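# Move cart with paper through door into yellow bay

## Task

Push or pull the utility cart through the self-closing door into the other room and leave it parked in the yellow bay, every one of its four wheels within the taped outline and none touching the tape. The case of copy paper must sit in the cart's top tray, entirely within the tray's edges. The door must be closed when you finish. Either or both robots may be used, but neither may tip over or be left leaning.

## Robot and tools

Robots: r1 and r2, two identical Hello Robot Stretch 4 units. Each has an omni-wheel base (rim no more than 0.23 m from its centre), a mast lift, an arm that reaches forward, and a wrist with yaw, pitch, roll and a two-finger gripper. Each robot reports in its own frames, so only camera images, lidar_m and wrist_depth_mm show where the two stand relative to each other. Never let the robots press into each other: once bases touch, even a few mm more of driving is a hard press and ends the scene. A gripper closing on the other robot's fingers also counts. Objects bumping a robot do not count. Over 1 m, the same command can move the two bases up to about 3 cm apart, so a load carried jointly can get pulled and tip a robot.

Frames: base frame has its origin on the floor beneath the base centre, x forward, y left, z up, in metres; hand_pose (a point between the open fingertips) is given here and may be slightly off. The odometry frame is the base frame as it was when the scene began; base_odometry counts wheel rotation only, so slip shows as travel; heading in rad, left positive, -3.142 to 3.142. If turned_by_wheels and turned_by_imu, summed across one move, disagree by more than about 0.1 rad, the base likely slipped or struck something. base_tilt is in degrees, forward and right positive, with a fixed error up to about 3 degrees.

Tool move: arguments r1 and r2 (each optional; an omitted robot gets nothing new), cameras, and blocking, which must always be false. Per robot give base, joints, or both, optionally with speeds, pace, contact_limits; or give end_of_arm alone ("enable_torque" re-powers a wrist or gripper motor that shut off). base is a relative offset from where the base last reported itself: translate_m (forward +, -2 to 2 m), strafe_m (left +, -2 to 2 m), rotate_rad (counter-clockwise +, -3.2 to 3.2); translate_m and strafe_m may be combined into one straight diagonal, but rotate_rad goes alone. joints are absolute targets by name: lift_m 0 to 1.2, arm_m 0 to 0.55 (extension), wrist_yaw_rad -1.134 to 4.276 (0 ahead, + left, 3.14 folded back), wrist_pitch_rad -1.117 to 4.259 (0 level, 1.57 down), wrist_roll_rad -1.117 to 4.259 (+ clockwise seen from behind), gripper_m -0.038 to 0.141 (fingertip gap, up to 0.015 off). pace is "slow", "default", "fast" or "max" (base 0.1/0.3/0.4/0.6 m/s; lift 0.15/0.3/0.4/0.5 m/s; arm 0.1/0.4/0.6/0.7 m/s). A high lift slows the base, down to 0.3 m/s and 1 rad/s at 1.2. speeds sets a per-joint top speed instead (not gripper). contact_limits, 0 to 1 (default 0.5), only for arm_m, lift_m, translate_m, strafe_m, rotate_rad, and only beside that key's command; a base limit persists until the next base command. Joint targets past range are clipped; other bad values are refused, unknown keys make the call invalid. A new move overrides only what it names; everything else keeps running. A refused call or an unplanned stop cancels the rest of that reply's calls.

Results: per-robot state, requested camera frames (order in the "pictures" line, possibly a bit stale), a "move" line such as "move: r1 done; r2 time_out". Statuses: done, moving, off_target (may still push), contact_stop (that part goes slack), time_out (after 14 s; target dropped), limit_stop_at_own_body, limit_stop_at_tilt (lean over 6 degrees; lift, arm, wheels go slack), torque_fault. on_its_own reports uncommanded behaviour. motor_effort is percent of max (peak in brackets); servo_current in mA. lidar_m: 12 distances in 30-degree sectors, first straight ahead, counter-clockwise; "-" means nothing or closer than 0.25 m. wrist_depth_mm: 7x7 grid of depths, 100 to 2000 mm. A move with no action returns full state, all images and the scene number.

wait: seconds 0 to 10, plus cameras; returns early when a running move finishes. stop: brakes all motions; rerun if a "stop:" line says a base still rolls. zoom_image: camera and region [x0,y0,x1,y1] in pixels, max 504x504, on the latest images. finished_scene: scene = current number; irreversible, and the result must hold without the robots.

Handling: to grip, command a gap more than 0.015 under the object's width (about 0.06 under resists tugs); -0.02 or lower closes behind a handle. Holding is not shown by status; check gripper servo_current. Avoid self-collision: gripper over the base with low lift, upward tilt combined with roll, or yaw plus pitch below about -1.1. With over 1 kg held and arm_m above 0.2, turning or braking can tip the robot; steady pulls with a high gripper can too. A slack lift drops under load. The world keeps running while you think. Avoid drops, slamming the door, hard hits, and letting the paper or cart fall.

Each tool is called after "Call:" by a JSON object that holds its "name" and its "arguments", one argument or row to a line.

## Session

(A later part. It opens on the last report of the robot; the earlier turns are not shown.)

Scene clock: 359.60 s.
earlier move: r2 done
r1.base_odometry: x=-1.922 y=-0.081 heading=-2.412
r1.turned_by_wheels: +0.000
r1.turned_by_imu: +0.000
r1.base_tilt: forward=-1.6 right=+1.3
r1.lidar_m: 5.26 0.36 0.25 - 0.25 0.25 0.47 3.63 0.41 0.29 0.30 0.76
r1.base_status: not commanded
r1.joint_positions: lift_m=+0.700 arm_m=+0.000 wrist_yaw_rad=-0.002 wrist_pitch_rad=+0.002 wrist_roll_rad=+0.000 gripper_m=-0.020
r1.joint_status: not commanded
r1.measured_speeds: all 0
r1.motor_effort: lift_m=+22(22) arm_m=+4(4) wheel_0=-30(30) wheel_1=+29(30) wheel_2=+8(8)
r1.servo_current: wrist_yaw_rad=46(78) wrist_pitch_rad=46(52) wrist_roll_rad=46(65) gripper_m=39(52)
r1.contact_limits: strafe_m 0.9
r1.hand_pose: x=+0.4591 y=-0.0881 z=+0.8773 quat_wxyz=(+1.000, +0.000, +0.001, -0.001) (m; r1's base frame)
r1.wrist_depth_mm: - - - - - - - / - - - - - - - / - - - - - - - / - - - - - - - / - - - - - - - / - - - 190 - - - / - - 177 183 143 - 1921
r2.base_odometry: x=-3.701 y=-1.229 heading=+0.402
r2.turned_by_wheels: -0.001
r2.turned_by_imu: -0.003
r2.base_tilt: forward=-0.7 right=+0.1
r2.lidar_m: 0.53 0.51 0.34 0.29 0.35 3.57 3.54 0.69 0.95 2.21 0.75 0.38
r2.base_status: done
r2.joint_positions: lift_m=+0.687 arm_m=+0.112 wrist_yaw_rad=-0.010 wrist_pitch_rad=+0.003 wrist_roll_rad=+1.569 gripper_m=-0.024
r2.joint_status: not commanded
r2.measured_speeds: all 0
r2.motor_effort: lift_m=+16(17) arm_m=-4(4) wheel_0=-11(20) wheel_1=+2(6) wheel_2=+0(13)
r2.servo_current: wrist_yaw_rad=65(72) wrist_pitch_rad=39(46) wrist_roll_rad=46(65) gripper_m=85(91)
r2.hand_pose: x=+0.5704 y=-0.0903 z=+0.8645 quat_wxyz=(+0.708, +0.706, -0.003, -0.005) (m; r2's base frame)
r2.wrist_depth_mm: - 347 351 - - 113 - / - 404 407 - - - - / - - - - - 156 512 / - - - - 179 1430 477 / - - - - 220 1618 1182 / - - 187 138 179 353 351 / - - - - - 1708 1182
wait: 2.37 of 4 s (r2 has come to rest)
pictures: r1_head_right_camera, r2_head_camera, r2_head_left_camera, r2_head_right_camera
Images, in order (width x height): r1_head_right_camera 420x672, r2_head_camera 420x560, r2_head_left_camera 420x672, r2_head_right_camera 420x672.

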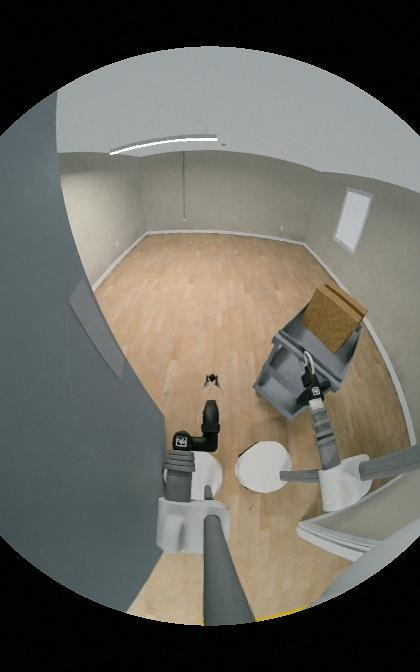

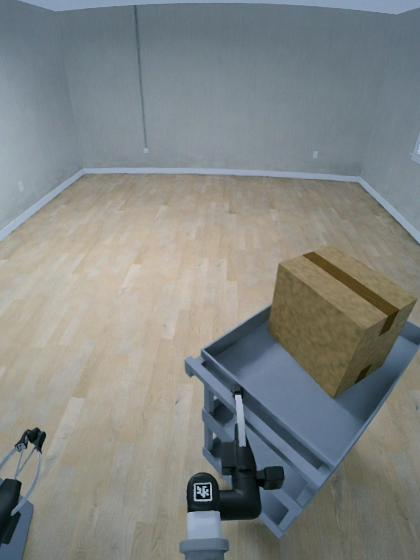

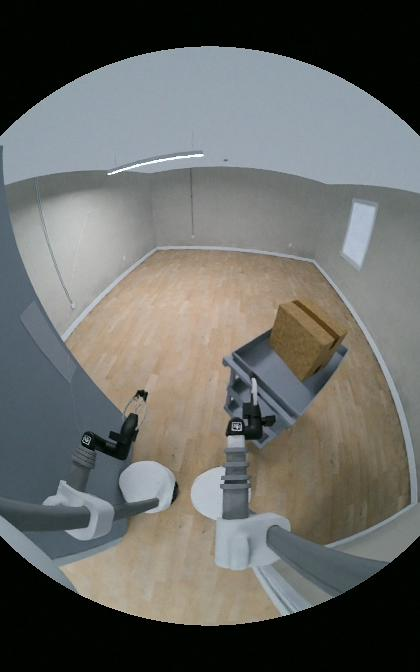

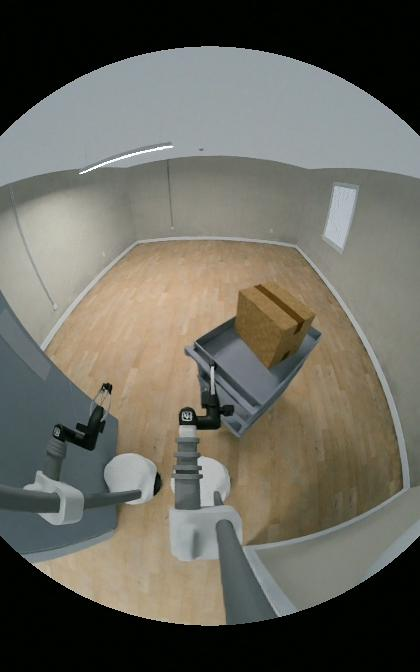

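Call:
{"name": "move", "arguments": {
  "blocking": false,
  "r2": {"base":{"translate_m":-0.35,"strafe_m":0.025},"pace":"slow"}
}}

Call:
{"name": "wait", "arguments": {
  "seconds": 7,
  "cameras": ["r1_head_right_camera","r2_head_camera","r2_head_right_camera","r2_head_left_camera"]
}}

Scene clock: 367.53 s.
move: r2 moving
r1: as last shown
r1.lidar_m: 5.28 0.33 0.25 - 0.25 0.25 0.50 3.62 0.39 0.29 0.31 0.75
r1.servo_current: wrist_yaw_rad=33(65) wrist_pitch_rad=46(52) wrist_roll_rad=46(65) gripper_m=39(46)
r1.contact_limits: strafe_m 0.9
r1.wrist_depth_mm: - - - - - - - / - - - - - - - / - - - - - - - / - - - - - - - / - - - - - - - / - - - 191 - - - / - - 178 183 143 - 1921
r2.base_odometry: x=-3.713 y=-1.233 heading=+0.401
r2.turned_by_wheels: -0.001
r2.turned_by_imu: +0.000
r2.base_tilt: forward=-0.7 right=+0.1
r2.lidar_m: 0.56 0.55 0.35 0.31 0.33 3.57 3.55 0.64 0.96 2.22 0.79 0.38
r2.base_status: translate_m moving; strafe_m moving
r2.joint_positions: lift_m=+0.687 arm_m=+0.112 wrist_yaw_rad=-0.010 wrist_pitch_rad=+0.003 wrist_roll_rad=+1.569 gripper_m=-0.024
r2.joint_status: not commanded
r2.measured_speeds: translate_m=-0.048 strafe_m=+0.003 rotate_rad=+0.004 lift_m=+0.000 arm_m=+0.000 wrist_yaw_rad=+0.000 wrist_pitch_rad=+0.000 wrist_roll_rad=+0.000
r2.motor_effort: lift_m=+16(16) arm_m=-4(4) wheel_0=-11(16) wheel_1=-9(10) wheel_2=+8(8)
r2.servo_current: wrist_yaw_rad=65(72) wrist_pitch_rad=39(46) wrist_roll_rad=46(59) gripper_m=78(91)
r2.hand_pose: x=+0.5704 y=-0.0903 z=+0.8645 quat_wxyz=(+0.708, +0.706, -0.003, -0.005) (m; r2's base frame)
r2.wrist_depth_mm: - 340 340 - - 112 - / - 407 404 - - - - / - - - - - 154 512 / - - - - 178 1397 477 / - - - - 219 1576 1182 / - - 186 128 179 353 353 / - - - - - 1708 1182
pictures: none

Scene clock: 371.83 s.
earlier move: r2 done
r1.base_odometry: x=-1.922 y=-0.081 heading=-2.412
r1.turned_by_wheels: +0.000
r1.turned_by_imu: +0.000
r1.base_tilt: forward=-1.6 right=+1.3
r1.lidar_m: 5.26 0.35 0.25 - 0.25 0.25 0.51 0.51 0.38 0.44 0.50 0.64
r1.base_status: not commanded
r1.joint_positions: lift_m=+0.700 arm_m=+0.000 wrist_yaw_rad=-0.002 wrist_pitch_rad=+0.002 wrist_roll_rad=+0.000 gripper_m=-0.020
r1.joint_status: not commanded
r1.measured_speeds: all 0
r1.motor_effort: lift_m=+22(22) arm_m=+3(4) wheel_0=-30(31) wheel_1=+29(30) wheel_2=+8(8)
r1.servo_current: wrist_yaw_rad=46(72) wrist_pitch_rad=33(52) wrist_roll_rad=26(72) gripper_m=46(52)
r1.contact_limits: strafe_m 0.9
r1.hand_pose: x=+0.4591 y=-0.0881 z=+0.8773 quat_wxyz=(+1.000, +0.000, +0.001, -0.001) (m; r1's base frame)
r1.wrist_depth_mm: - - - - - - - / - - - - - - - / - - - - - - - / - - - - - - - / - - - - - - - / - - - 191 - - - / - - 178 183 144 - -
r2.base_odometry: x=-4.033 y=-1.343 heading=+0.402
r2.turned_by_wheels: +0.001
r2.turned_by_imu: +0.003
r2.base_tilt: forward=-0.7 right=+0.0
r2.lidar_m: 0.53 0.43 0.37 0.54 0.71 3.22 3.19 0.43 0.40 1.71 2.37 0.42
r2.base_status: done
r2.joint_positions: lift_m=+0.687 arm_m=+0.112 wrist_yaw_rad=+0.004 wrist_pitch_rad=+0.003 wrist_roll_rad=+1.569 gripper_m=-0.024
r2.joint_status: not commanded
r2.measured_speeds: all 0
r2.motor_effort: lift_m=+16(17) arm_m=-4(4) wheel_0=-2(16) wheel_1=-3(10) wheel_2=+9(13)
r2.servo_current: wrist_yaw_rad=52(72) wrist_pitch_rad=39(52) wrist_roll_rad=52(65) gripper_m=85(91)
r2.hand_pose: x=+0.5716 y=-0.0864 z=+0.8645 quat_wxyz=(+0.708, +0.706, +0.002, +0.000) (m; r2's base frame)
r2.wrist_depth_mm: - 340 338 - 132 - - / - 384 387 - 146 - - / - 473 455 - 165 - - / - - - 105 187 1430 504 / - - - 121 217 1576 469 / - - 188 145 178 1464 1182 / - - - - 330 342 1078
wait: 4.30 of 7 s (r2 has come to rest)
pictures: r1_head_right_camera, r2_head_camera, r2_head_left_camera, r2_head_right_camera
Images, in order (width x height): r1_head_right_camera 420x672, r2_head_camera 420x560, r2_head_left_camera 420x672, r2_head_right_camera 420x672.

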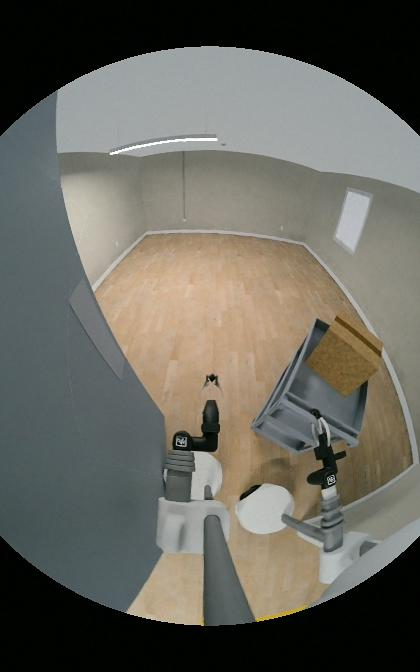

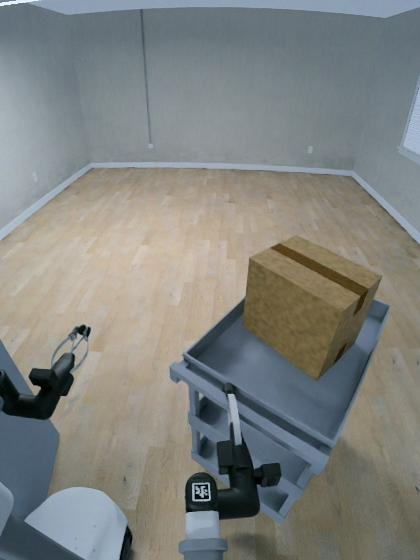

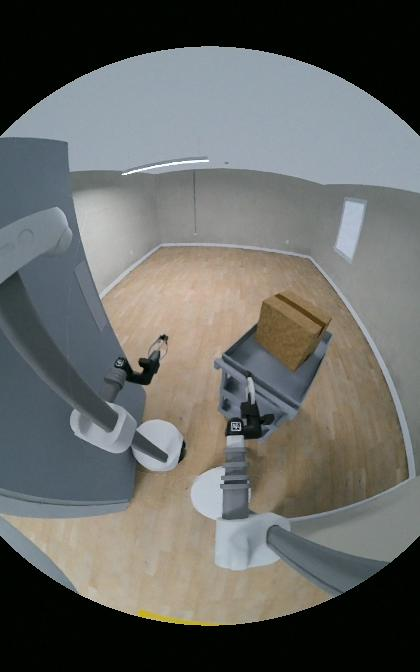

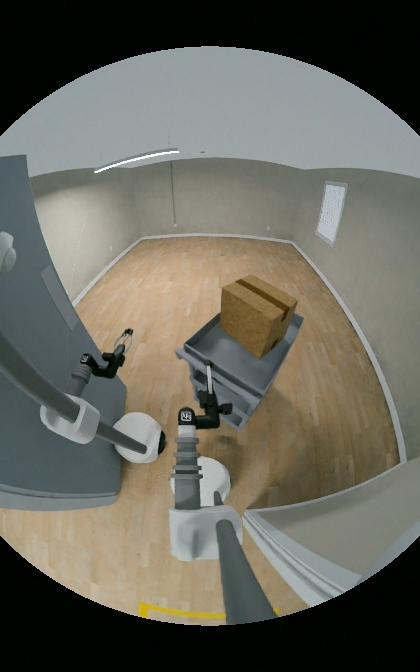

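Call:
{"name": "move", "arguments": {
  "blocking": false,
  "r2": {"base":{"translate_m":-0.38,"strafe_m":0.02},"pace":"slow"}
}}

Call:
{"name": "wait", "arguments": {
  "seconds": 7,
  "cameras": ["r1_head_right_camera","r2_head_camera","r2_head_right_camera","r2_head_left_camera"]
}}

Scene clock: 377.90 s.
move: r2 moving
r1: as last shown
r1.lidar_m: 5.27 0.35 0.25 - 0.25 0.25 0.51 0.50 0.37 0.45 0.49 0.68
r1.motor_effort: lift_m=+22(22) arm_m=+4(4) wheel_0=-30(30) wheel_1=+29(29) wheel_2=+8(8)
r1.servo_current: wrist_yaw_rad=52(72) wrist_pitch_rad=26(46) wrist_roll_rad=46(65) gripper_m=46(52)
r1.contact_limits: strafe_m 0.9
r1.wrist_depth_mm: - - - - - - - / - - - - - - - / - - - - - - - / - - - - - - - / - - - - - - - / - - - 192 - - - / - - 178 183 143 - -
r2.base_odometry: x=-4.044 y=-1.347 heading=+0.402
r2.turned_by_wheels: +0.000
r2.turned_by_imu: +0.001
r2.base_tilt: forward=-0.6 right=+0.0
r2.lidar_m: 0.49 0.41 0.37 0.64 0.72 3.18 3.17 0.40 0.40 1.63 2.38 0.42
r2.base_status: translate_m moving; strafe_m moving
r2.joint_positions: lift_m=+0.687 arm_m=+0.112 wrist_yaw_rad=+0.004 wrist_pitch_rad=+0.003 wrist_roll_rad=+1.569 gripper_m=-0.024
r2.joint_status: not commanded
r2.measured_speeds: translate_m=-0.048 strafe_m=+0.003 rotate_rad=+0.000 lift_m=+0.000 arm_m=+0.000 wrist_yaw_rad=+0.000 wrist_pitch_rad=+0.000 wrist_roll_rad=+0.000
r2.motor_effort: lift_m=+16(16) arm_m=-4(4) wheel_0=-3(7) wheel_1=-7(7) wheel_2=+13(15)
r2.servo_current: wrist_yaw_rad=52(59) wrist_pitch_rad=39(46) wrist_roll_rad=46(52) gripper_m=85(91)
r2.hand_pose: x=+0.5716 y=-0.0864 z=+0.8645 quat_wxyz=(+0.708, +0.706, +0.002, +0.000) (m; r2's base frame)
r2.wrist_depth_mm: - 340 338 - 133 - - / - 384 389 - 148 - - / - 466 455 - 166 - - / - - - 104 193 1430 508 / - - - 123 217 1618 473 / - - 187 146 178 1464 1182 / - - - - 329 338 1078
pictures: none

Scene clock: 382.50 s.
earlier move: r2 done
r1.base_odometry: x=-1.922 y=-0.081 heading=-2.412
r1.turned_by_wheels: +0.000
r1.turned_by_imu: +0.000
r1.base_tilt: forward=-1.6 right=+1.3
r1.lidar_m: 5.28 0.37 0.25 - 0.25 0.25 0.51 0.65 0.56 0.37 0.45 3.89
r1.base_status: not commanded
r1.joint_positions: lift_m=+0.700 arm_m=+0.000 wrist_yaw_rad=-0.002 wrist_pitch_rad=+0.002 wrist_roll_rad=+0.000 gripper_m=-0.020
r1.joint_status: not commanded
r1.measured_speeds: all 0
r1.motor_effort: lift_m=+22(22) arm_m=+4(4) wheel_0=-30(31) wheel_1=+29(30) wheel_2=+8(8)
r1.servo_current: wrist_yaw_rad=46(72) wrist_pitch_rad=46(52) wrist_roll_rad=65(65) gripper_m=46(52)
r1.contact_limits: strafe_m 0.9
r1.hand_pose: x=+0.4591 y=-0.0881 z=+0.8773 quat_wxyz=(+1.000, +0.000, +0.001, -0.001) (m; r1's base frame)
r1.wrist_depth_mm: - - - - - - - / - - - - - - - / - - - - - - - / - - - - - - - / - - - - - - - / - - - 191 - - - / - - 177 183 144 - -
r2.base_odometry: x=-4.390 y=-1.473 heading=+0.402
r2.turned_by_wheels: +0.000
r2.turned_by_imu: +0.001
r2.base_tilt: forward=-0.7 right=+0.1
r2.lidar_m: 0.54 0.64 0.67 0.68 2.81 2.87 2.80 2.76 2.23 0.29 0.31 0.48
r2.base_status: done
r2.joint_positions: lift_m=+0.687 arm_m=+0.112 wrist_yaw_rad=+0.004 wrist_pitch_rad=+0.003 wrist_roll_rad=+1.569 gripper_m=-0.024
r2.joint_status: not commanded
r2.measured_speeds: all 0
r2.motor_effort: lift_m=+16(17) arm_m=-4(4) wheel_0=-4(9) wheel_1=-4(7) wheel_2=+8(15)
r2.servo_current: wrist_yaw_rad=52(65) wrist_pitch_rad=46(46) wrist_roll_rad=46(59) gripper_m=78(91)
r2.hand_pose: x=+0.5716 y=-0.0864 z=+0.8645 quat_wxyz=(+0.708, +0.706, +0.002, +0.000) (m; r2's base frame)
r2.wrist_depth_mm: - 349 347 111 166 - - / - 379 387 120 178 - - / - 436 430 128 191 - - / - - 480 137 206 - - / - - - 149 222 1708 508 / - - 186 166 178 1576 466 / - - - - 259 1576 1118
wait: 4.60 of 7 s (r2 has come to rest)
pictures: r1_head_right_camera, r2_head_camera, r2_head_left_camera, r2_head_right_camera
Images, in order (width x height): r1_head_right_camera 420x672, r2_head_camera 420x560, r2_head_left_camera 420x672, r2_head_right_camera 420x672.

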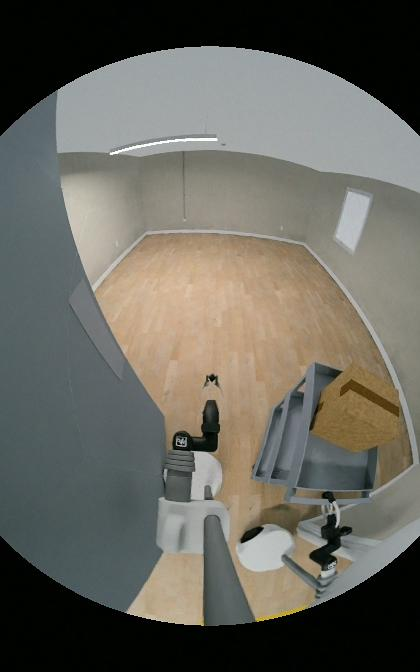

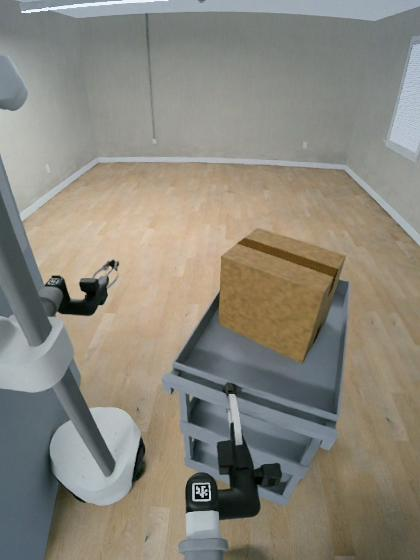

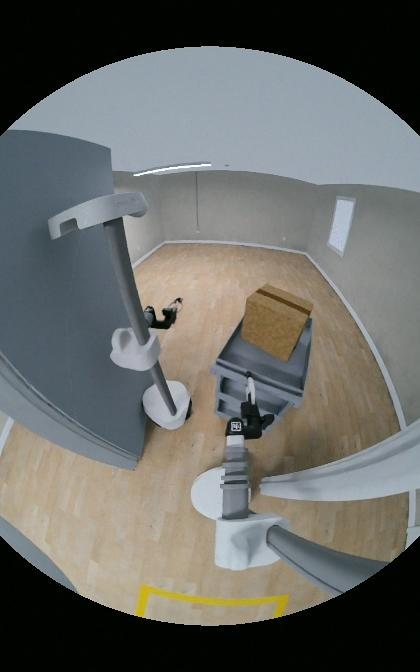

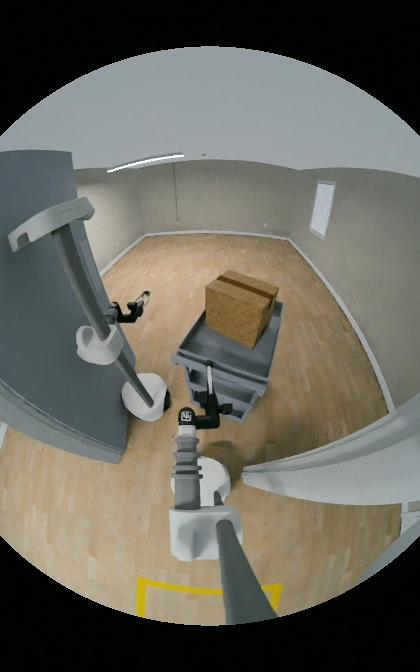

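Call:
{"name": "move", "arguments": {
  "blocking": false,
  "r2": {"base":{"translate_m":-0.3,"strafe_m":0.07},"pace":"slow"}
}}

Call:
{"name": "wait", "arguments": {
  "seconds": 7,
  "cameras": ["r1_head_right_camera","r2_head_camera","r2_head_right_camera"]
}}

Scene clock: 392.17 s.
move: r2 moving
r1: as last shown
r1.lidar_m: 5.26 0.32 0.25 - 0.25 0.25 0.51 0.65 0.56 0.37 0.46 3.90
r1.motor_effort: lift_m=+22(22) arm_m=+4(4) wheel_0=-30(30) wheel_1=+29(29) wheel_2=+8(8)
r1.servo_current: wrist_yaw_rad=59(59) wrist_pitch_rad=33(46) wrist_roll_rad=52(65) gripper_m=46(46)
r1.contact_limits: strafe_m 0.9
r1.wrist_depth_mm: - - - - - - - / - - - - - - - / - - - - - - - / - - - - - - - / - - - - - - - / - - - 191 - - - / - - 178 183 143 - -
r2.base_odometry: x=-4.403 y=-1.476 heading=+0.402
r2.turned_by_wheels: +0.000
r2.turned_by_imu: +0.000
r2.base_tilt: forward=-0.7 right=+0.0
r2.lidar_m: 0.55 0.64 0.68 0.70 2.79 2.84 2.79 2.77 2.22 0.30 0.34 0.47
r2.base_status: translate_m moving; strafe_m moving
r2.joint_positions: lift_m=+0.687 arm_m=+0.112 wrist_yaw_rad=+0.004 wrist_pitch_rad=+0.003 wrist_roll_rad=+1.569 gripper_m=-0.024
r2.joint_status: not commanded
r2.measured_speeds: translate_m=-0.048 strafe_m=+0.011 rotate_rad=+0.000 lift_m=+0.000 arm_m=+0.000 wrist_yaw_rad=+0.000 wrist_pitch_rad=+0.000 wrist_roll_rad=+0.000
r2.motor_effort: lift_m=+16(16) arm_m=-4(4) wheel_0=-7(10) wheel_1=-8(8) wheel_2=+11(13)
r2.servo_current: wrist_yaw_rad=52(59) wrist_pitch_rad=46(46) wrist_roll_rad=46(52) gripper_m=85(91)
r2.hand_pose: x=+0.5716 y=-0.0864 z=+0.8645 quat_wxyz=(+0.708, +0.706, +0.002, +0.000) (m; r2's base frame)
r2.wrist_depth_mm: - 353 349 113 168 - - / - 384 387 121 179 - - / - 433 427 129 193 - - / - - 480 139 207 - - / - - - 150 224 1708 508 / - - 187 167 178 1618 469 / - - - - 259 1708 1118
pictures: none

Scene clock: 396.00 s.
earlier move: r2 done
r1.base_odometry: x=-1.922 y=-0.081 heading=-2.412
r1.turned_by_wheels: +0.000
r1.turned_by_imu: +0.000
r1.base_tilt: forward=-1.6 right=+1.3
r1.lidar_m: 5.27 0.35 0.25 - 0.25 0.25 0.50 0.49 0.42 0.40 0.47 3.89
r1.base_status: not commanded
r1.joint_positions: lift_m=+0.700 arm_m=+0.000 wrist_yaw_rad=-0.002 wrist_pitch_rad=+0.002 wrist_roll_rad=+0.000 gripper_m=-0.020
r1.joint_status: not commanded
r1.measured_speeds: all 0
r1.motor_effort: lift_m=+22(22) arm_m=+4(4) wheel_0=-30(31) wheel_1=+29(30) wheel_2=+8(8)
r1.servo_current: wrist_yaw_rad=39(72) wrist_pitch_rad=39(52) wrist_roll_rad=46(72) gripper_m=39(52)
r1.contact_limits: strafe_m 0.9
r1.hand_pose: x=+0.4591 y=-0.0881 z=+0.8773 quat_wxyz=(+1.000, +0.000, +0.001, -0.001) (m; r1's base frame)
r1.wrist_depth_mm: - - - - - - - / - - - - - - - / - - - - - - - / - - - - - - - / - - - - - - - / - - - 191 - - - / - - 178 183 144 - -
r2.base_odometry: x=-4.693 y=-1.526 heading=+0.401
r2.turned_by_wheels: -0.001
r2.turned_by_imu: -0.002
r2.base_tilt: forward=-0.6 right=+0.1
r2.lidar_m: 0.54 0.85 0.74 2.15 2.75 2.54 2.50 2.70 2.24 0.91 0.47 0.51
r2.base_status: done
r2.joint_positions: lift_m=+0.687 arm_m=+0.112 wrist_yaw_rad=-0.004 wrist_pitch_rad=+0.003 wrist_roll_rad=+1.569 gripper_m=-0.024
r2.joint_status: not commanded
r2.measured_speeds: all 0
r2.motor_effort: lift_m=+16(17) arm_m=-4(4) wheel_0=-11(16) wheel_1=-5(9) wheel_2=+4(13)
r2.servo_current: wrist_yaw_rad=46(59) wrist_pitch_rad=39(52) wrist_roll_rad=46(59) gripper_m=91(91)
r2.hand_pose: x=+0.5710 y=-0.0886 z=+0.8645 quat_wxyz=(+0.708, +0.706, +0.000, -0.002) (m; r2's base frame)
r2.wrist_depth_mm: - 410 394 133 189 - - / - 389 392 139 197 750 - / - 427 424 146 208 - - / - 477 462 154 216 - - / - - 504 163 226 1808 - / - - 186 171 180 1464 484 / - - - - - 1661 1160
wait: 3.83 of 7 s (r2 has come to rest)
pictures: r1_head_right_camera, r2_head_camera, r2_head_right_camera
Images, in order (width x height): r1_head_right_camera 420x672, r2_head_camera 420x560, r2_head_right_camera 420x672.

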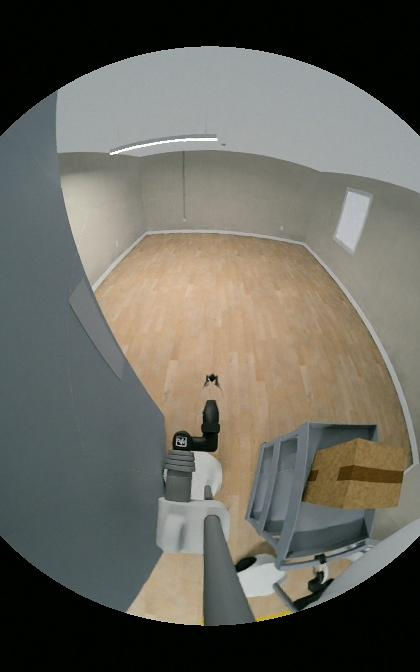

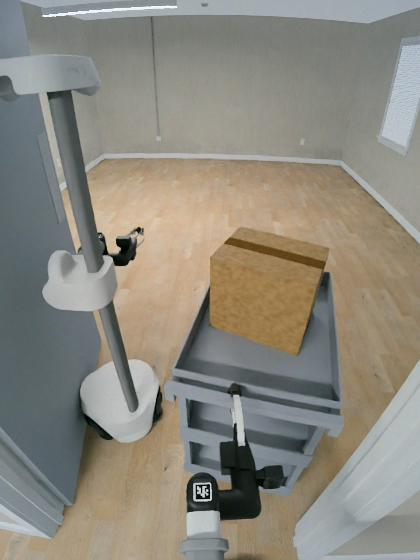

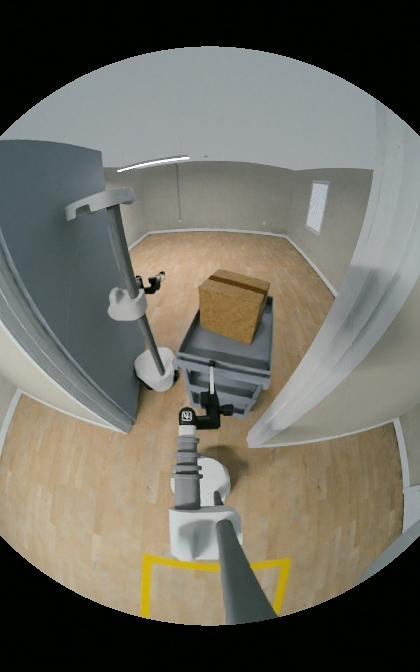

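Call:
{"name": "move", "arguments": {
  "blocking": false,
  "r2": {"base":{"translate_m":-0.25,"strafe_m":0.13},"pace":"slow"}
}}

Call:
{"name": "wait", "arguments": {
  "seconds": 7,
  "cameras": ["r1_head_right_camera","r2_head_camera","r2_head_right_camera"]
}}

Scene clock: 402.43 s.
move: r2 moving
r1: as last shown
r1.lidar_m: 5.28 0.35 0.25 - 0.25 0.25 0.50 0.50 0.41 0.41 0.47 3.89
r1.motor_effort: lift_m=+22(22) arm_m=+4(4) wheel_0=-30(30) wheel_1=+29(30) wheel_2=+8(8)
r1.servo_current: wrist_yaw_rad=46(65) wrist_pitch_rad=39(52) wrist_roll_rad=59(65) gripper_m=46(46)
r1.contact_limits: strafe_m 0.9
r1.wrist_depth_mm: - - - - - - - / - - - - - - - / - - - - - - - / - - - - - - - / - - - - - - - / - - - 191 - - - / - - 177 183 143 - -
r2.base_odometry: x=-4.707 y=-1.525 heading=+0.400
r2.turned_by_wheels: -0.001
r2.turned_by_imu: -0.001
r2.base_tilt: forward=-0.6 right=+0.1
r2.lidar_m: 0.52 0.83 0.72 2.22 2.73 2.55 2.48 2.70 2.27 0.94 0.48 0.49
r2.base_status: translate_m moving; strafe_m moving
r2.joint_positions: lift_m=+0.687 arm_m=+0.112 wrist_yaw_rad=-0.004 wrist_pitch_rad=+0.003 wrist_roll_rad=+1.569 gripper_m=-0.024
r2.joint_status: not commanded
r2.measured_speeds: translate_m=-0.048 strafe_m=+0.025 rotate_rad=-0.002 lift_m=+0.000 arm_m=+0.000 wrist_yaw_rad=-0.003 wrist_pitch_rad=+0.000 wrist_roll_rad=+0.000
r2.motor_effort: lift_m=+16(17) arm_m=-4(4) wheel_0=-14(15) wheel_1=-7(7) wheel_2=+6(9)
r2.servo_current: wrist_yaw_rad=46(59) wrist_pitch_rad=46(46) wrist_roll_rad=59(59) gripper_m=85(85)
r2.hand_pose: x=+0.5709 y=-0.0886 z=+0.8645 quat_wxyz=(+0.708, +0.706, -0.001, -0.002) (m; r2's base frame)
r2.wrist_depth_mm: - 430 413 135 190 - - / - 392 394 141 198 750 - / - 427 427 148 208 - - / - 477 459 155 217 - - / - - 500 164 228 1808 - / - - 187 170 179 1499 477 / - - - - - 1661 1182
pictures: none

Scene clock: 405.93 s.
earlier move: r2 done
r1.base_odometry: x=-1.922 y=-0.081 heading=-2.412
r1.turned_by_wheels: +0.000
r1.turned_by_imu: +0.000
r1.base_tilt: forward=-1.6 right=+1.3
r1.lidar_m: 5.27 0.33 0.25 - 0.25 0.25 0.50 0.43 0.35 0.36 2.83 3.90
r1.base_status: not commanded
r1.joint_positions: lift_m=+0.700 arm_m=+0.000 wrist_yaw_rad=-0.002 wrist_pitch_rad=+0.002 wrist_roll_rad=+0.000 gripper_m=-0.020
r1.joint_status: not commanded
r1.measured_speeds: all 0
r1.motor_effort: lift_m=+22(22) arm_m=+4(4) wheel_0=-30(31) wheel_1=+29(30) wheel_2=+8(8)
r1.servo_current: wrist_yaw_rad=33(72) wrist_pitch_rad=39(52) wrist_roll_rad=52(72) gripper_m=46(52)
r1.contact_limits: strafe_m 0.9
r1.hand_pose: x=+0.4591 y=-0.0881 z=+0.8773 quat_wxyz=(+1.000, +0.000, +0.001, -0.001) (m; r1's base frame)
r1.wrist_depth_mm: - - - - - - - / - - - - - - - / - - - - - - - / - - - - - - - / - - - - - - - / - - - 191 - - - / - - 178 183 143 - -
r2.base_odometry: x=-4.974 y=-1.504 heading=+0.400
r2.turned_by_wheels: +0.000
r2.turned_by_imu: -0.002
r2.base_tilt: forward=-0.7 right=+0.1
r2.lidar_m: 0.54 0.82 0.92 2.44 2.65 2.27 2.25 2.42 2.33 1.65 0.75 0.48
r2.base_status: done
r2.joint_positions: lift_m=+0.687 arm_m=+0.112 wrist_yaw_rad=-0.005 wrist_pitch_rad=+0.003 wrist_roll_rad=+1.569 gripper_m=-0.024
r2.joint_status: not commanded
r2.measured_speeds: all 0
r2.motor_effort: lift_m=+16(17) arm_m=-4(4) wheel_0=-9(18) wheel_1=-5(9) wheel_2=+2(9)
r2.servo_current: wrist_yaw_rad=46(65) wrist_pitch_rad=39(52) wrist_roll_rad=52(59) gripper_m=85(98)
r2.hand_pose: x=+0.5709 y=-0.0888 z=+0.8645 quat_wxyz=(+0.708, +0.706, -0.001, -0.003) (m; r2's base frame)
r2.wrist_depth_mm: - 379 375 131 188 - - / - 389 392 138 196 759 - / - 430 424 145 208 - - / - 477 462 153 217 - - / - - 512 163 226 1808 - / - - 187 170 180 1464 480 / 788 768 - - - - 842
wait: 3.50 of 7 s (r2 has come to rest)
pictures: r1_head_right_camera, r2_head_camera, r2_head_right_camera
Images, in order (width x height): r1_head_right_camera 420x672, r2_head_camera 420x560, r2_head_right_camera 420x672.

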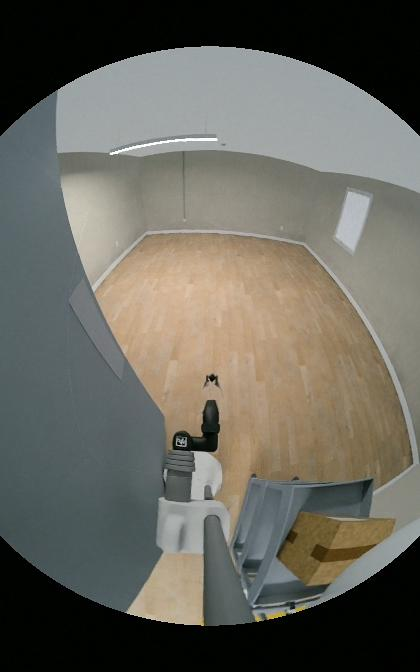

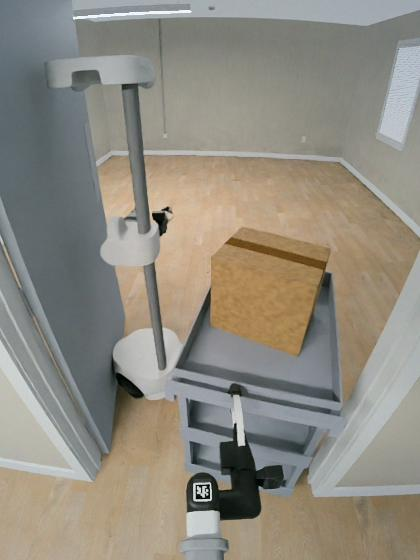

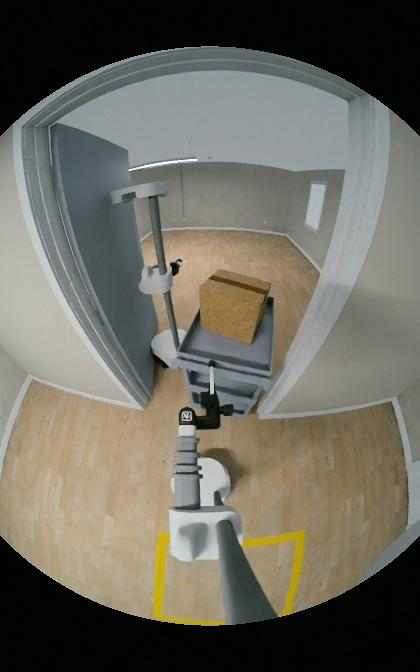

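Call:
{"name": "move", "arguments": {
  "blocking": false,
  "r2": {"base":{"translate_m":-0.25,"strafe_m":0.08},"pace":"slow"}
}}

Call:
{"name": "wait", "arguments": {
  "seconds": 7,
  "cameras": ["r1_head_right_camera","r2_head_camera","r2_head_right_camera"]
}}

Scene clock: 412.83 s.
move: r2 moving
r1: as last shown
r1.lidar_m: 5.28 0.36 0.25 - 0.25 0.25 0.52 0.43 0.37 0.36 2.83 3.90
r1.motor_effort: lift_m=+22(22) arm_m=+4(4) wheel_0=-31(31) wheel_1=+29(29) wheel_2=+8(8)
r1.servo_current: wrist_yaw_rad=52(65) wrist_pitch_rad=39(46) wrist_roll_rad=65(65) gripper_m=46(46)
r1.contact_limits: strafe_m 0.9
r1.wrist_depth_mm: - - - - - - - / - - - - - - - / - - - - - - - / - - - - - - - / - - - - - - - / - - - 191 - - - / - - 177 183 143 - -
r2.base_odometry: x=-4.987 y=-1.505 heading=+0.399
r2.turned_by_wheels: -0.001
r2.turned_by_imu: +0.000
r2.base_tilt: forward=-0.7 right=+0.1
r2.lidar_m: 0.54 0.82 0.98 2.44 2.62 2.29 2.23 2.40 2.32 1.67 0.74 0.50
r2.base_status: translate_m moving; strafe_m moving
r2.joint_positions: lift_m=+0.687 arm_m=+0.112 wrist_yaw_rad=-0.005 wrist_pitch_rad=+0.003 wrist_roll_rad=+1.569 gripper_m=-0.024
r2.joint_status: not commanded
r2.measured_speeds: translate_m=-0.047 strafe_m=+0.015 rotate_rad=+0.000 lift_m=+0.000 arm_m=+0.000 wrist_yaw_rad=+0.000 wrist_pitch_rad=+0.000 wrist_roll_rad=+0.000
r2.motor_effort: lift_m=+16(17) arm_m=-4(4) wheel_0=-16(16) wheel_1=-6(7) wheel_2=+6(9)
r2.servo_current: wrist_yaw_rad=52(59) wrist_pitch_rad=39(46) wrist_roll_rad=52(65) gripper_m=85(85)
r2.hand_pose: x=+0.5709 y=-0.0888 z=+0.8645 quat_wxyz=(+0.708, +0.706, -0.001, -0.003) (m; r2's base frame)
r2.wrist_depth_mm: - 375 375 132 188 - - / - 392 392 138 196 750 - / - 430 424 145 207 - - / - 477 466 153 218 - - / - - 504 163 227 1863 - / - - 185 170 180 1464 484 / 788 788 - - - - 831
pictures: none

Scene clock: 416.20 s.
earlier move: r2 done
r1.base_odometry: x=-1.922 y=-0.081 heading=-2.412
r1.turned_by_wheels: +0.000
r1.turned_by_imu: +0.000
r1.base_tilt: forward=-1.6 right=+1.3
r1.lidar_m: 5.27 0.36 0.25 - 0.25 0.25 0.49 0.41 0.40 2.12 2.82 3.86
r1.base_status: not commanded
r1.joint_positions: lift_m=+0.700 arm_m=+0.000 wrist_yaw_rad=-0.002 wrist_pitch_rad=+0.002 wrist_roll_rad=+0.000 gripper_m=-0.020
r1.joint_status: not commanded
r1.measured_speeds: all 0
r1.motor_effort: lift_m=+22(22) arm_m=+4(4) wheel_0=-30(31) wheel_1=+29(29) wheel_2=+8(8)
r1.servo_current: wrist_yaw_rad=52(72) wrist_pitch_rad=39(52) wrist_roll_rad=59(72) gripper_m=39(52)
r1.contact_limits: strafe_m 0.9
r1.hand_pose: x=+0.4591 y=-0.0881 z=+0.8773 quat_wxyz=(+1.000, +0.000, +0.001, -0.001) (m; r1's base frame)
r1.wrist_depth_mm: - - - - - - - / - - - - - - - / - - - - - - - / - - - - - - - / - - - - - - - / - - - 190 - - - / - - 177 183 143 - -
r2.base_odometry: x=-5.235 y=-1.527 heading=+0.401
r2.turned_by_wheels: +0.001
r2.turned_by_imu: +0.002
r2.base_tilt: forward=-0.6 right=+0.1
r2.lidar_m: 0.52 0.99 1.36 2.40 2.56 2.02 1.98 2.15 2.40 2.33 1.05 0.50
r2.base_status: done
r2.joint_positions: lift_m=+0.687 arm_m=+0.112 wrist_yaw_rad=+0.004 wrist_pitch_rad=+0.003 wrist_roll_rad=+1.569 gripper_m=-0.024
r2.joint_status: not commanded
r2.measured_speeds: all 0
r2.motor_effort: lift_m=+16(17) arm_m=-4(4) wheel_0=-1(16) wheel_1=-4(9) wheel_2=+10(15)
r2.servo_current: wrist_yaw_rad=46(59) wrist_pitch_rad=39(52) wrist_roll_rad=46(65) gripper_m=85(91)
r2.hand_pose: x=+0.5717 y=-0.0863 z=+0.8645 quat_wxyz=(+0.708, +0.706, +0.002, +0.000) (m; r2's base frame)
r2.wrist_depth_mm: - 387 375 131 186 - - / - 389 389 137 195 - - / - 424 421 144 206 - - / - 480 462 152 217 - - / - 1008 500 160 225 1042 - / - - 187 170 178 1182 480 / - 136 - - - - -
wait: 3.37 of 7 s (r2 has come to rest)
pictures: r1_head_right_camera, r2_head_camera, r2_head_right_camera
Images, in order (width x height): r1_head_right_camera 420x672, r2_head_camera 420x560, r2_head_right_camera 420x672.

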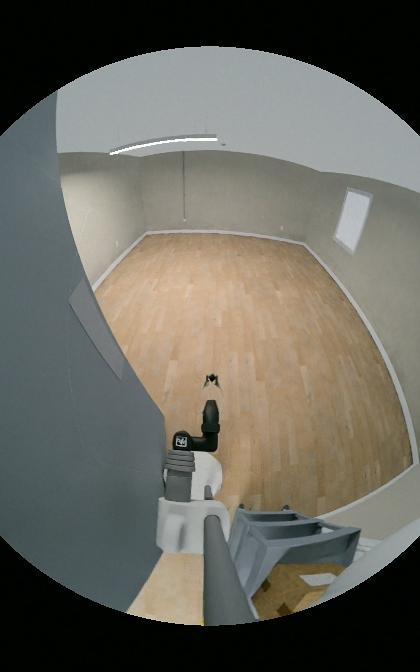

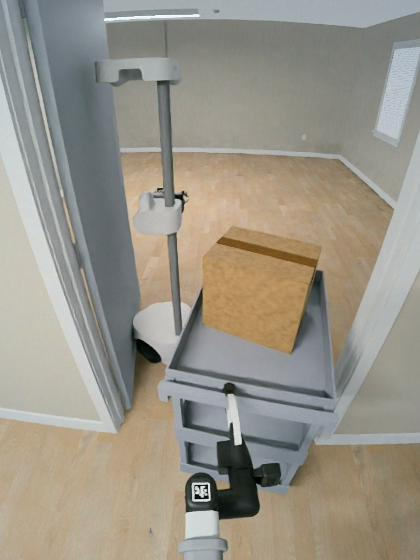

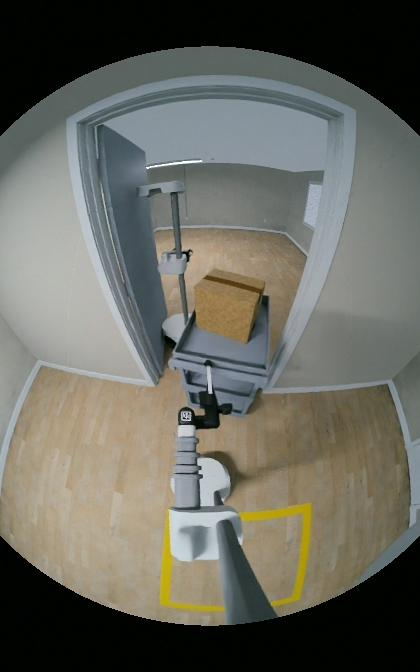

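Call:
{"name": "move", "arguments": {
  "blocking": false,
  "r2": {"base":{"translate_m":-0.4},"pace":"slow"}
}}

Call:
{"name": "wait", "arguments": {
  "seconds": 7,
  "cameras": ["r2_head_camera","r2_head_right_camera","r2_head_left_camera"]
}}

Scene clock: 425.37 s.
move: r2 moving
r1: as last shown
r1.lidar_m: 5.27 0.37 0.25 - 0.25 0.25 0.50 0.41 0.40 2.13 2.85 3.91
r1.motor_effort: lift_m=+22(22) arm_m=+4(4) wheel_0=-30(30) wheel_1=+29(29) wheel_2=+8(8)
r1.servo_current: wrist_yaw_rad=59(72) wrist_pitch_rad=46(52) wrist_roll_rad=46(59) gripper_m=39(46)
r1.contact_limits: strafe_m 0.9
r1.wrist_depth_mm: - - - - - - - / - - - - - - - / - - - - - - - / - - - - - - - / - - - - - - - / - - - 191 - - - / - - 178 183 143 - -
r2.base_odometry: x=-5.246 y=-1.532 heading=+0.401
r2.turned_by_wheels: +0.001
r2.turned_by_imu: +0.001
r2.base_tilt: forward=-0.6 right=+0.1
r2.lidar_m: 0.54 0.99 1.36 2.37 2.53 2.01 1.97 2.13 2.38 2.33 1.10 0.52
r2.base_status: translate_m moving
r2.joint_positions: lift_m=+0.687 arm_m=+0.112 wrist_yaw_rad=+0.004 wrist_pitch_rad=+0.003 wrist_roll_rad=+1.569 gripper_m=-0.024
r2.joint_status: not commanded
r2.measured_speeds: translate_m=-0.048 strafe_m=+0.000 rotate_rad=+0.003 lift_m=+0.000 arm_m=+0.000 wrist_yaw_rad=+0.002 wrist_pitch_rad=+0.000 wrist_roll_rad=+0.000
r2.motor_effort: lift_m=+16(16) arm_m=-4(4) wheel_0=+0(7) wheel_1=-9(9) wheel_2=+15(16)
r2.servo_current: wrist_yaw_rad=39(59) wrist_pitch_rad=46(46) wrist_roll_rad=52(59) gripper_m=85(85)
r2.hand_pose: x=+0.5717 y=-0.0862 z=+0.8645 quat_wxyz=(+0.708, +0.706, +0.002, +0.001) (m; r2's base frame)
r2.wrist_depth_mm: - 402 389 131 187 - - / - 389 389 137 195 - - / - 427 424 144 206 - - / - 477 462 153 216 - - / - 1025 504 160 225 1255 - / - - 187 169 179 1205 477 / - 135 - - - - -
pictures: none

Scene clock: 430.13 s.
earlier move: r2 done
r1.base_odometry: x=-1.922 y=-0.081 heading=-2.412
r1.turned_by_wheels: +0.000
r1.turned_by_imu: +0.000
r1.base_tilt: forward=-1.6 right=+1.3
r1.lidar_m: 5.27 0.34 0.25 - 0.25 0.25 0.49 0.70 1.01 2.13 2.84 3.90
r1.base_status: not commanded
r1.joint_positions: lift_m=+0.700 arm_m=+0.000 wrist_yaw_rad=-0.002 wrist_pitch_rad=+0.002 wrist_roll_rad=+0.000 gripper_m=-0.020
r1.joint_status: not commanded
r1.measured_speeds: all 0
r1.motor_effort: lift_m=+22(22) arm_m=+4(4) wheel_0=-30(31) wheel_1=+29(29) wheel_2=+8(8)
r1.servo_current: wrist_yaw_rad=52(72) wrist_pitch_rad=46(52) wrist_roll_rad=46(78) gripper_m=52(52)
r1.contact_limits: strafe_m 0.9
r1.hand_pose: x=+0.4591 y=-0.0881 z=+0.8773 quat_wxyz=(+1.000, +0.000, +0.001, -0.001) (m; r1's base frame)
r1.wrist_depth_mm: - - - - - - - / - - - - - - - / - - - - - - - / - - - - - - - / - - - - - - - / - - - 191 - - - / - - 178 182 143 - -
r2.base_odometry: x=-5.603 y=-1.683 heading=+0.401
r2.turned_by_wheels: +0.000
r2.turned_by_imu: +0.002
r2.base_tilt: forward=-0.7 right=+0.1
r2.lidar_m: 0.51 1.33 1.98 2.40 2.06 1.62 1.57 1.71 2.31 2.30 1.58 0.53
r2.base_status: done
r2.joint_positions: lift_m=+0.687 arm_m=+0.112 wrist_yaw_rad=+0.005 wrist_pitch_rad=+0.003 wrist_roll_rad=+1.569 gripper_m=-0.024
r2.joint_status: not commanded
r2.measured_speeds: all 0
r2.motor_effort: lift_m=+16(16) arm_m=-4(4) wheel_0=+0(7) wheel_1=-4(9) wheel_2=+8(16)
r2.servo_current: wrist_yaw_rad=39(65) wrist_pitch_rad=33(46) wrist_roll_rad=46(65) gripper_m=85(91)
r2.hand_pose: x=+0.5717 y=-0.0861 z=+0.8645 quat_wxyz=(+0.708, +0.706, +0.003, +0.001) (m; r2's base frame)
r2.wrist_depth_mm: - - - 164 224 1618 - / - - - 166 226 750 - / - 433 433 167 228 820 - / - 452 445 229 230 842 - / - 469 469 171 231 - - / - 484 186 172 179 - - / - 135 - - 235 - 484
wait: 4.77 of 7 s (r2 has come to rest)
pictures: r2_head_camera, r2_head_left_camera, r2_head_right_camera
Images, in order (width x height): r2_head_camera 420x560, r2_head_left_camera 420x672, r2_head_right_camera 420x672.

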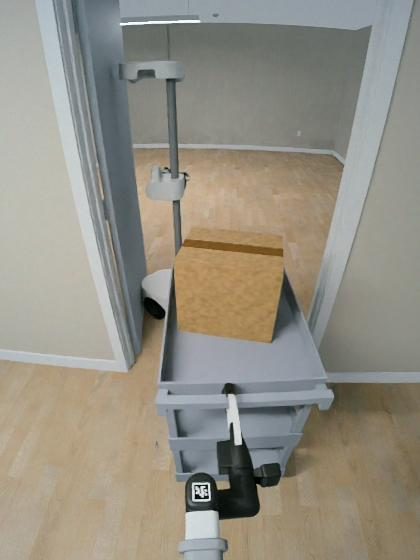

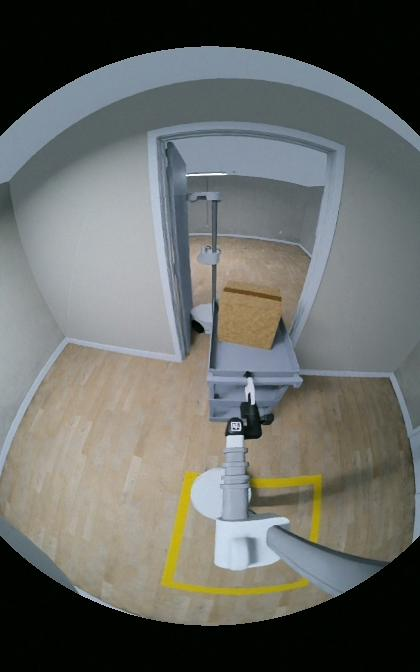

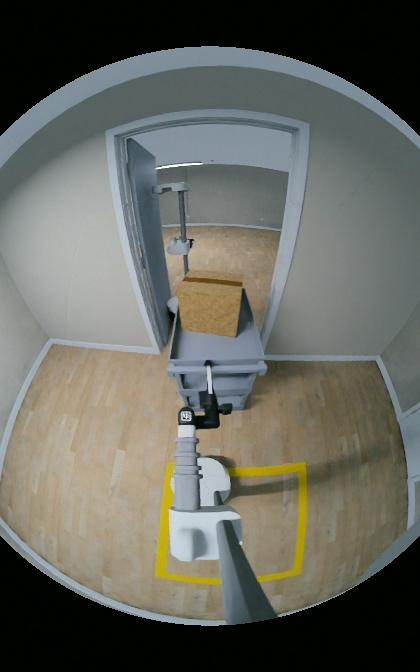

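Call:
{"name": "move", "arguments": {
  "blocking": false,
  "r2": {"base":{"translate_m":-0.45,"strafe_m":-0.14},"pace":"slow"}
}}

Call:
{"name": "wait", "arguments": {
  "seconds": 8
}}

Call:
{"name": "move", "arguments": {
  "blocking": false,
  "r2": {"base":{"translate_m":-0.42},"pace":"slow"}
}}

Call:
{"name": "wait", "arguments": {
  "seconds": 8,
  "cameras": ["r2_head_camera","r2_head_right_camera","r2_head_left_camera"]
}}

Scene clock: 437.20 s.
move: r2 moving
r1: as last shown
r1.base_tilt: forward=-1.5 right=+1.3
r1.lidar_m: 5.28 0.35 0.25 - 0.25 0.25 0.50 0.70 0.99 2.12 2.84 3.86
r1.motor_effort: lift_m=+22(22) arm_m=+3(4) wheel_0=-30(30) wheel_1=+29(29) wheel_2=+8(8)
r1.servo_current: wrist_yaw_rad=46(65) wrist_pitch_rad=33(46) wrist_roll_rad=52(65) gripper_m=39(52)
r1.contact_limits: strafe_m 0.9
r1.wrist_depth_mm: - - - - - - - / - - - - - - - / - - - - - - - / - - - - - - - / - - - - - - - / - - - 191 - - - / - - 177 183 143 - -
r2.base_odometry: x=-5.613 y=-1.692 heading=+0.402
r2.turned_by_wheels: +0.001
r2.turned_by_imu: +0.001
r2.base_tilt: forward=-0.7 right=+0.1
r2.lidar_m: 0.49 1.35 2.03 2.41 2.05 1.58 1.57 1.71 2.30 2.28 1.60 0.53
r2.base_status: translate_m moving; strafe_m moving
r2.joint_positions: lift_m=+0.687 arm_m=+0.112 wrist_yaw_rad=+0.005 wrist_pitch_rad=+0.003 wrist_roll_rad=+1.569 gripper_m=-0.024
r2.joint_status: not commanded
r2.measured_speeds: translate_m=-0.049 strafe_m=-0.014 rotate_rad=-0.003 lift_m=+0.000 arm_m=+0.000 wrist_yaw_rad=+0.009 wrist_pitch_rad=+0.000 wrist_roll_rad=+0.000
r2.motor_effort: lift_m=+16(16) arm_m=-4(4) wheel_0=-2(4) wheel_1=-5(8) wheel_2=+15(16)
r2.servo_current: wrist_yaw_rad=39(59) wrist_pitch_rad=39(46) wrist_roll_rad=52(52) gripper_m=78(91)
r2.hand_pose: x=+0.5718 y=-0.0859 z=+0.8645 quat_wxyz=(+0.708, +0.706, +0.003, +0.001) (m; r2's base frame)
r2.wrist_depth_mm: - - - 164 224 1576 - / - - - 166 225 750 - / - 433 430 167 228 820 - / - 452 449 229 229 831 - / - 469 469 170 231 - - / - 488 186 172 179 - - / - 135 - - 235 - 488
pictures: none

Scene clock: 442.63 s.
earlier move: r2 done
r1.base_odometry: x=-1.922 y=-0.081 heading=-2.412
r1.turned_by_wheels: +0.000
r1.turned_by_imu: +0.000
r1.base_tilt: forward=-1.6 right=+1.3
r1.lidar_m: 5.28 0.37 0.25 - 0.25 0.25 0.50 1.11 1.01 2.14 2.84 3.89
r1.base_status: not commanded
r1.joint_positions: lift_m=+0.700 arm_m=+0.000 wrist_yaw_rad=-0.002 wrist_pitch_rad=+0.002 wrist_roll_rad=+0.000 gripper_m=-0.020
r1.joint_status: not commanded
r1.measured_speeds: all 0
r1.motor_effort: lift_m=+22(22) arm_m=+4(4) wheel_0=-30(31) wheel_1=+29(29) wheel_2=+8(8)
r1.servo_current: wrist_yaw_rad=52(72) wrist_pitch_rad=46(52) wrist_roll_rad=46(65) gripper_m=39(52)
r1.contact_limits: strafe_m 0.9
r1.hand_pose: x=+0.4591 y=-0.0881 z=+0.8773 quat_wxyz=(+1.000, +0.000, +0.001, -0.001) (m; r1's base frame)
r1.wrist_depth_mm: - - - - - - - / - - - - - - - / - - - - - - - / - - - - - - - / - - - - - - - / - - - 191 - - - / - - 177 183 143 - -
r2.base_odometry: x=-5.962 y=-1.988 heading=+0.401
r2.turned_by_wheels: +0.000
r2.turned_by_imu: +0.002
r2.base_tilt: forward=-0.6 right=+0.1
r2.lidar_m: 0.43 0.63 2.68 2.61 1.51 1.17 1.13 1.26 1.88 2.10 2.15 0.57
r2.base_status: done
r2.joint_positions: lift_m=+0.687 arm_m=+0.112 wrist_yaw_rad=+0.007 wrist_pitch_rad=+0.003 wrist_roll_rad=+1.569 gripper_m=-0.024
r2.joint_status: not commanded
r2.measured_speeds: all 0
r2.motor_effort: lift_m=+16(17) arm_m=-4(5) wheel_0=-2(6) wheel_1=-3(8) wheel_2=+8(17)
r2.servo_current: wrist_yaw_rad=59(72) wrist_pitch_rad=46(46) wrist_roll_rad=39(65) gripper_m=78(98)
r2.hand_pose: x=+0.5719 y=-0.0855 z=+0.8645 quat_wxyz=(+0.708, +0.706, +0.003, +0.001) (m; r2's base frame)
r2.wrist_depth_mm: - - - 263 343 347 351 / - - - 236 320 1576 462 / - - - 217 287 1661 521 / - - - 200 260 759 - / - 462 459 186 243 842 - / - 442 186 170 179 - - / - 136 424 - 215 - -
wait: 5.43 of 8 s (r2 has come to rest)
pictures: none

Scene clock: 443.13 s.
move: r2 moving
r1: as last shown
r1.lidar_m: 5.26 0.35 0.25 - 0.25 0.25 0.49 1.15 0.99 2.10 2.83 3.87
r1.motor_effort: lift_m=+22(22) arm_m=+3(4) wheel_0=-30(31) wheel_1=+29(29) wheel_2=+8(8)
r1.servo_current: wrist_yaw_rad=65(72) wrist_pitch_rad=33(46) wrist_roll_rad=39(72) gripper_m=46(46)
r1.contact_limits: strafe_m 0.9
r2.base_odometry: x=-5.974 y=-1.993 heading=+0.401
r2.turned_by_wheels: +0.000
r2.turned_by_imu: +0.000
r2.base_tilt: forward=-0.7 right=+0.1
r2.lidar_m: 0.43 0.60 2.66 2.63 1.49 1.17 1.13 1.23 1.87 2.08 2.15 0.55
r2.base_status: translate_m moving
r2.joint_positions: lift_m=+0.687 arm_m=+0.112 wrist_yaw_rad=+0.007 wrist_pitch_rad=+0.003 wrist_roll_rad=+1.569 gripper_m=-0.024
r2.joint_status: not commanded
r2.measured_speeds: translate_m=-0.048 strafe_m=+0.000 rotate_rad=-0.002 lift_m=+0.000 arm_m=+0.000 wrist_yaw_rad=+0.000 wrist_pitch_rad=+0.000 wrist_roll_rad=+0.000
r2.motor_effort: lift_m=+16(17) arm_m=-4(4) wheel_0=-3(8) wheel_1=-6(7) wheel_2=+12(16)
r2.servo_current: wrist_yaw_rad=52(59) wrist_pitch_rad=39(46) wrist_roll_rad=46(59) gripper_m=91(91)
r2.hand_pose: x=+0.5719 y=-0.0855 z=+0.8645 quat_wxyz=(+0.708, +0.706, +0.003, +0.001) (m; r2's base frame)
r2.wrist_depth_mm: - - - 264 343 347 1025 / - - - 238 320 1397 459 / - - - 218 287 1708 521 / - - - 200 262 768 - / - 462 459 186 243 820 - / - 442 187 171 179 - - / - 143 424 - 215 - -
pictures: none

Scene clock: 448.10 s.
earlier move: r2 done
r1.base_odometry: x=-1.922 y=-0.081 heading=-2.412
r1.turned_by_wheels: +0.000
r1.turned_by_imu: +0.000
r1.base_tilt: forward=-1.6 right=+1.3
r1.lidar_m: 5.28 0.36 0.25 - 0.25 0.25 0.51 1.72 1.01 2.11 2.83 3.90
r1.base_status: not commanded
r1.joint_positions: lift_m=+0.700 arm_m=+0.000 wrist_yaw_rad=-0.002 wrist_pitch_rad=+0.002 wrist_roll_rad=+0.000 gripper_m=-0.020
r1.joint_status: not commanded
r1.measured_speeds: all 0
r1.motor_effort: lift_m=+22(22) arm_m=+3(4) wheel_0=-30(31) wheel_1=+29(29) wheel_2=+8(8)
r1.servo_current: wrist_yaw_rad=72(72) wrist_pitch_rad=39(52) wrist_roll_rad=39(78) gripper_m=46(52)
r1.contact_limits: strafe_m 0.9
r1.hand_pose: x=+0.4591 y=-0.0881 z=+0.8773 quat_wxyz=(+1.000, +0.000, +0.001, -0.001) (m; r1's base frame)
r1.wrist_depth_mm: - - - - - - - / - - - - - - - / - - - - - - - / - - - - - - - / - - - - - - - / - - - 190 - - - / - - 177 183 143 - -
r2.base_odometry: x=-6.348 y=-2.151 heading=+0.401
r2.turned_by_wheels: +0.000
r2.turned_by_imu: +0.000
r2.base_tilt: forward=-0.7 right=+0.1
r2.lidar_m: 0.38 0.52 2.71 2.07 0.97 0.75 0.74 0.81 1.20 2.07 2.23 0.59
r2.base_status: done
r2.joint_positions: lift_m=+0.687 arm_m=+0.112 wrist_yaw_rad=+0.001 wrist_pitch_rad=+0.003 wrist_roll_rad=+1.569 gripper_m=-0.024
r2.joint_status: not commanded
r2.measured_speeds: all 0
r2.motor_effort: lift_m=+16(17) arm_m=-4(4) wheel_0=-4(12) wheel_1=-4(10) wheel_2=+8(16)
r2.servo_current: wrist_yaw_rad=46(59) wrist_pitch_rad=39(46) wrist_roll_rad=52(59) gripper_m=85(91)
r2.hand_pose: x=+0.5714 y=-0.0870 z=+0.8645 quat_wxyz=(+0.708, +0.706, +0.001, +0.000) (m; r2's base frame)
r2.wrist_depth_mm: - - - 340 - 1537 1160 / - - - 300 384 394 399 / 1661 - - 251 347 1661 480 / 1756 - - 216 291 1708 525 / 1708 - - 190 251 732 - / 1756 445 187 162 179 - - / - 143 413 - 207 - -
wait: 4.97 of 8 s (r2 has come to rest)
pictures: r2_head_camera, r2_head_left_camera, r2_head_right_camera
Images, in order (width x height): r2_head_camera 420x560, r2_head_left_camera 420x672, r2_head_right_camera 420x672.

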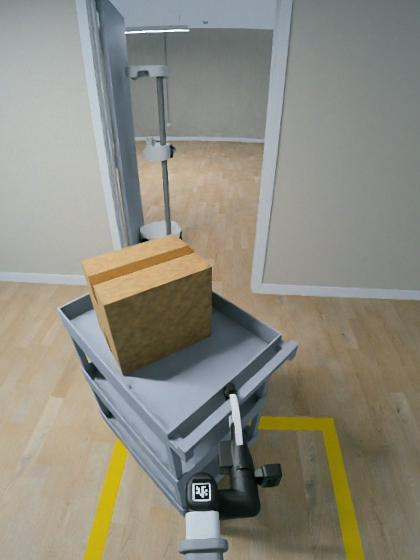

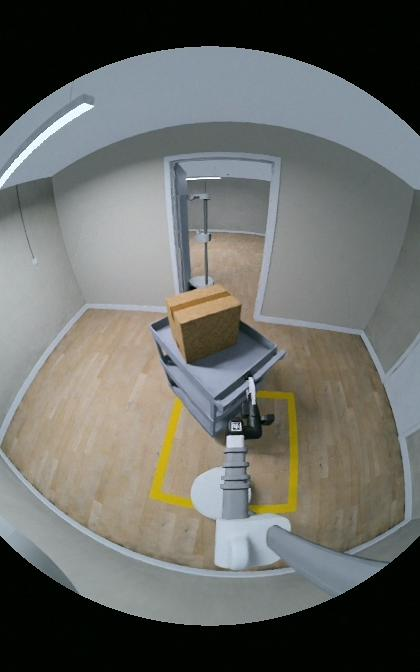

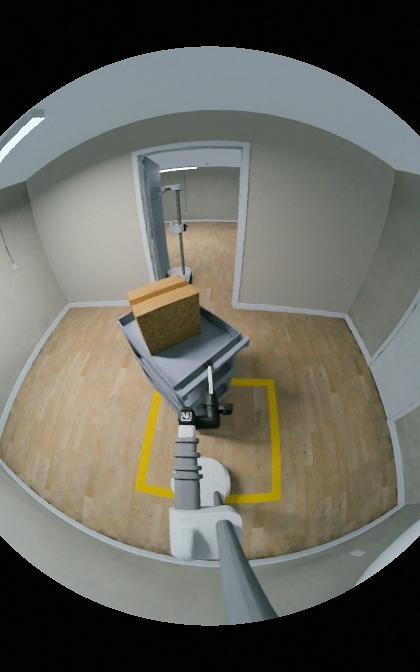

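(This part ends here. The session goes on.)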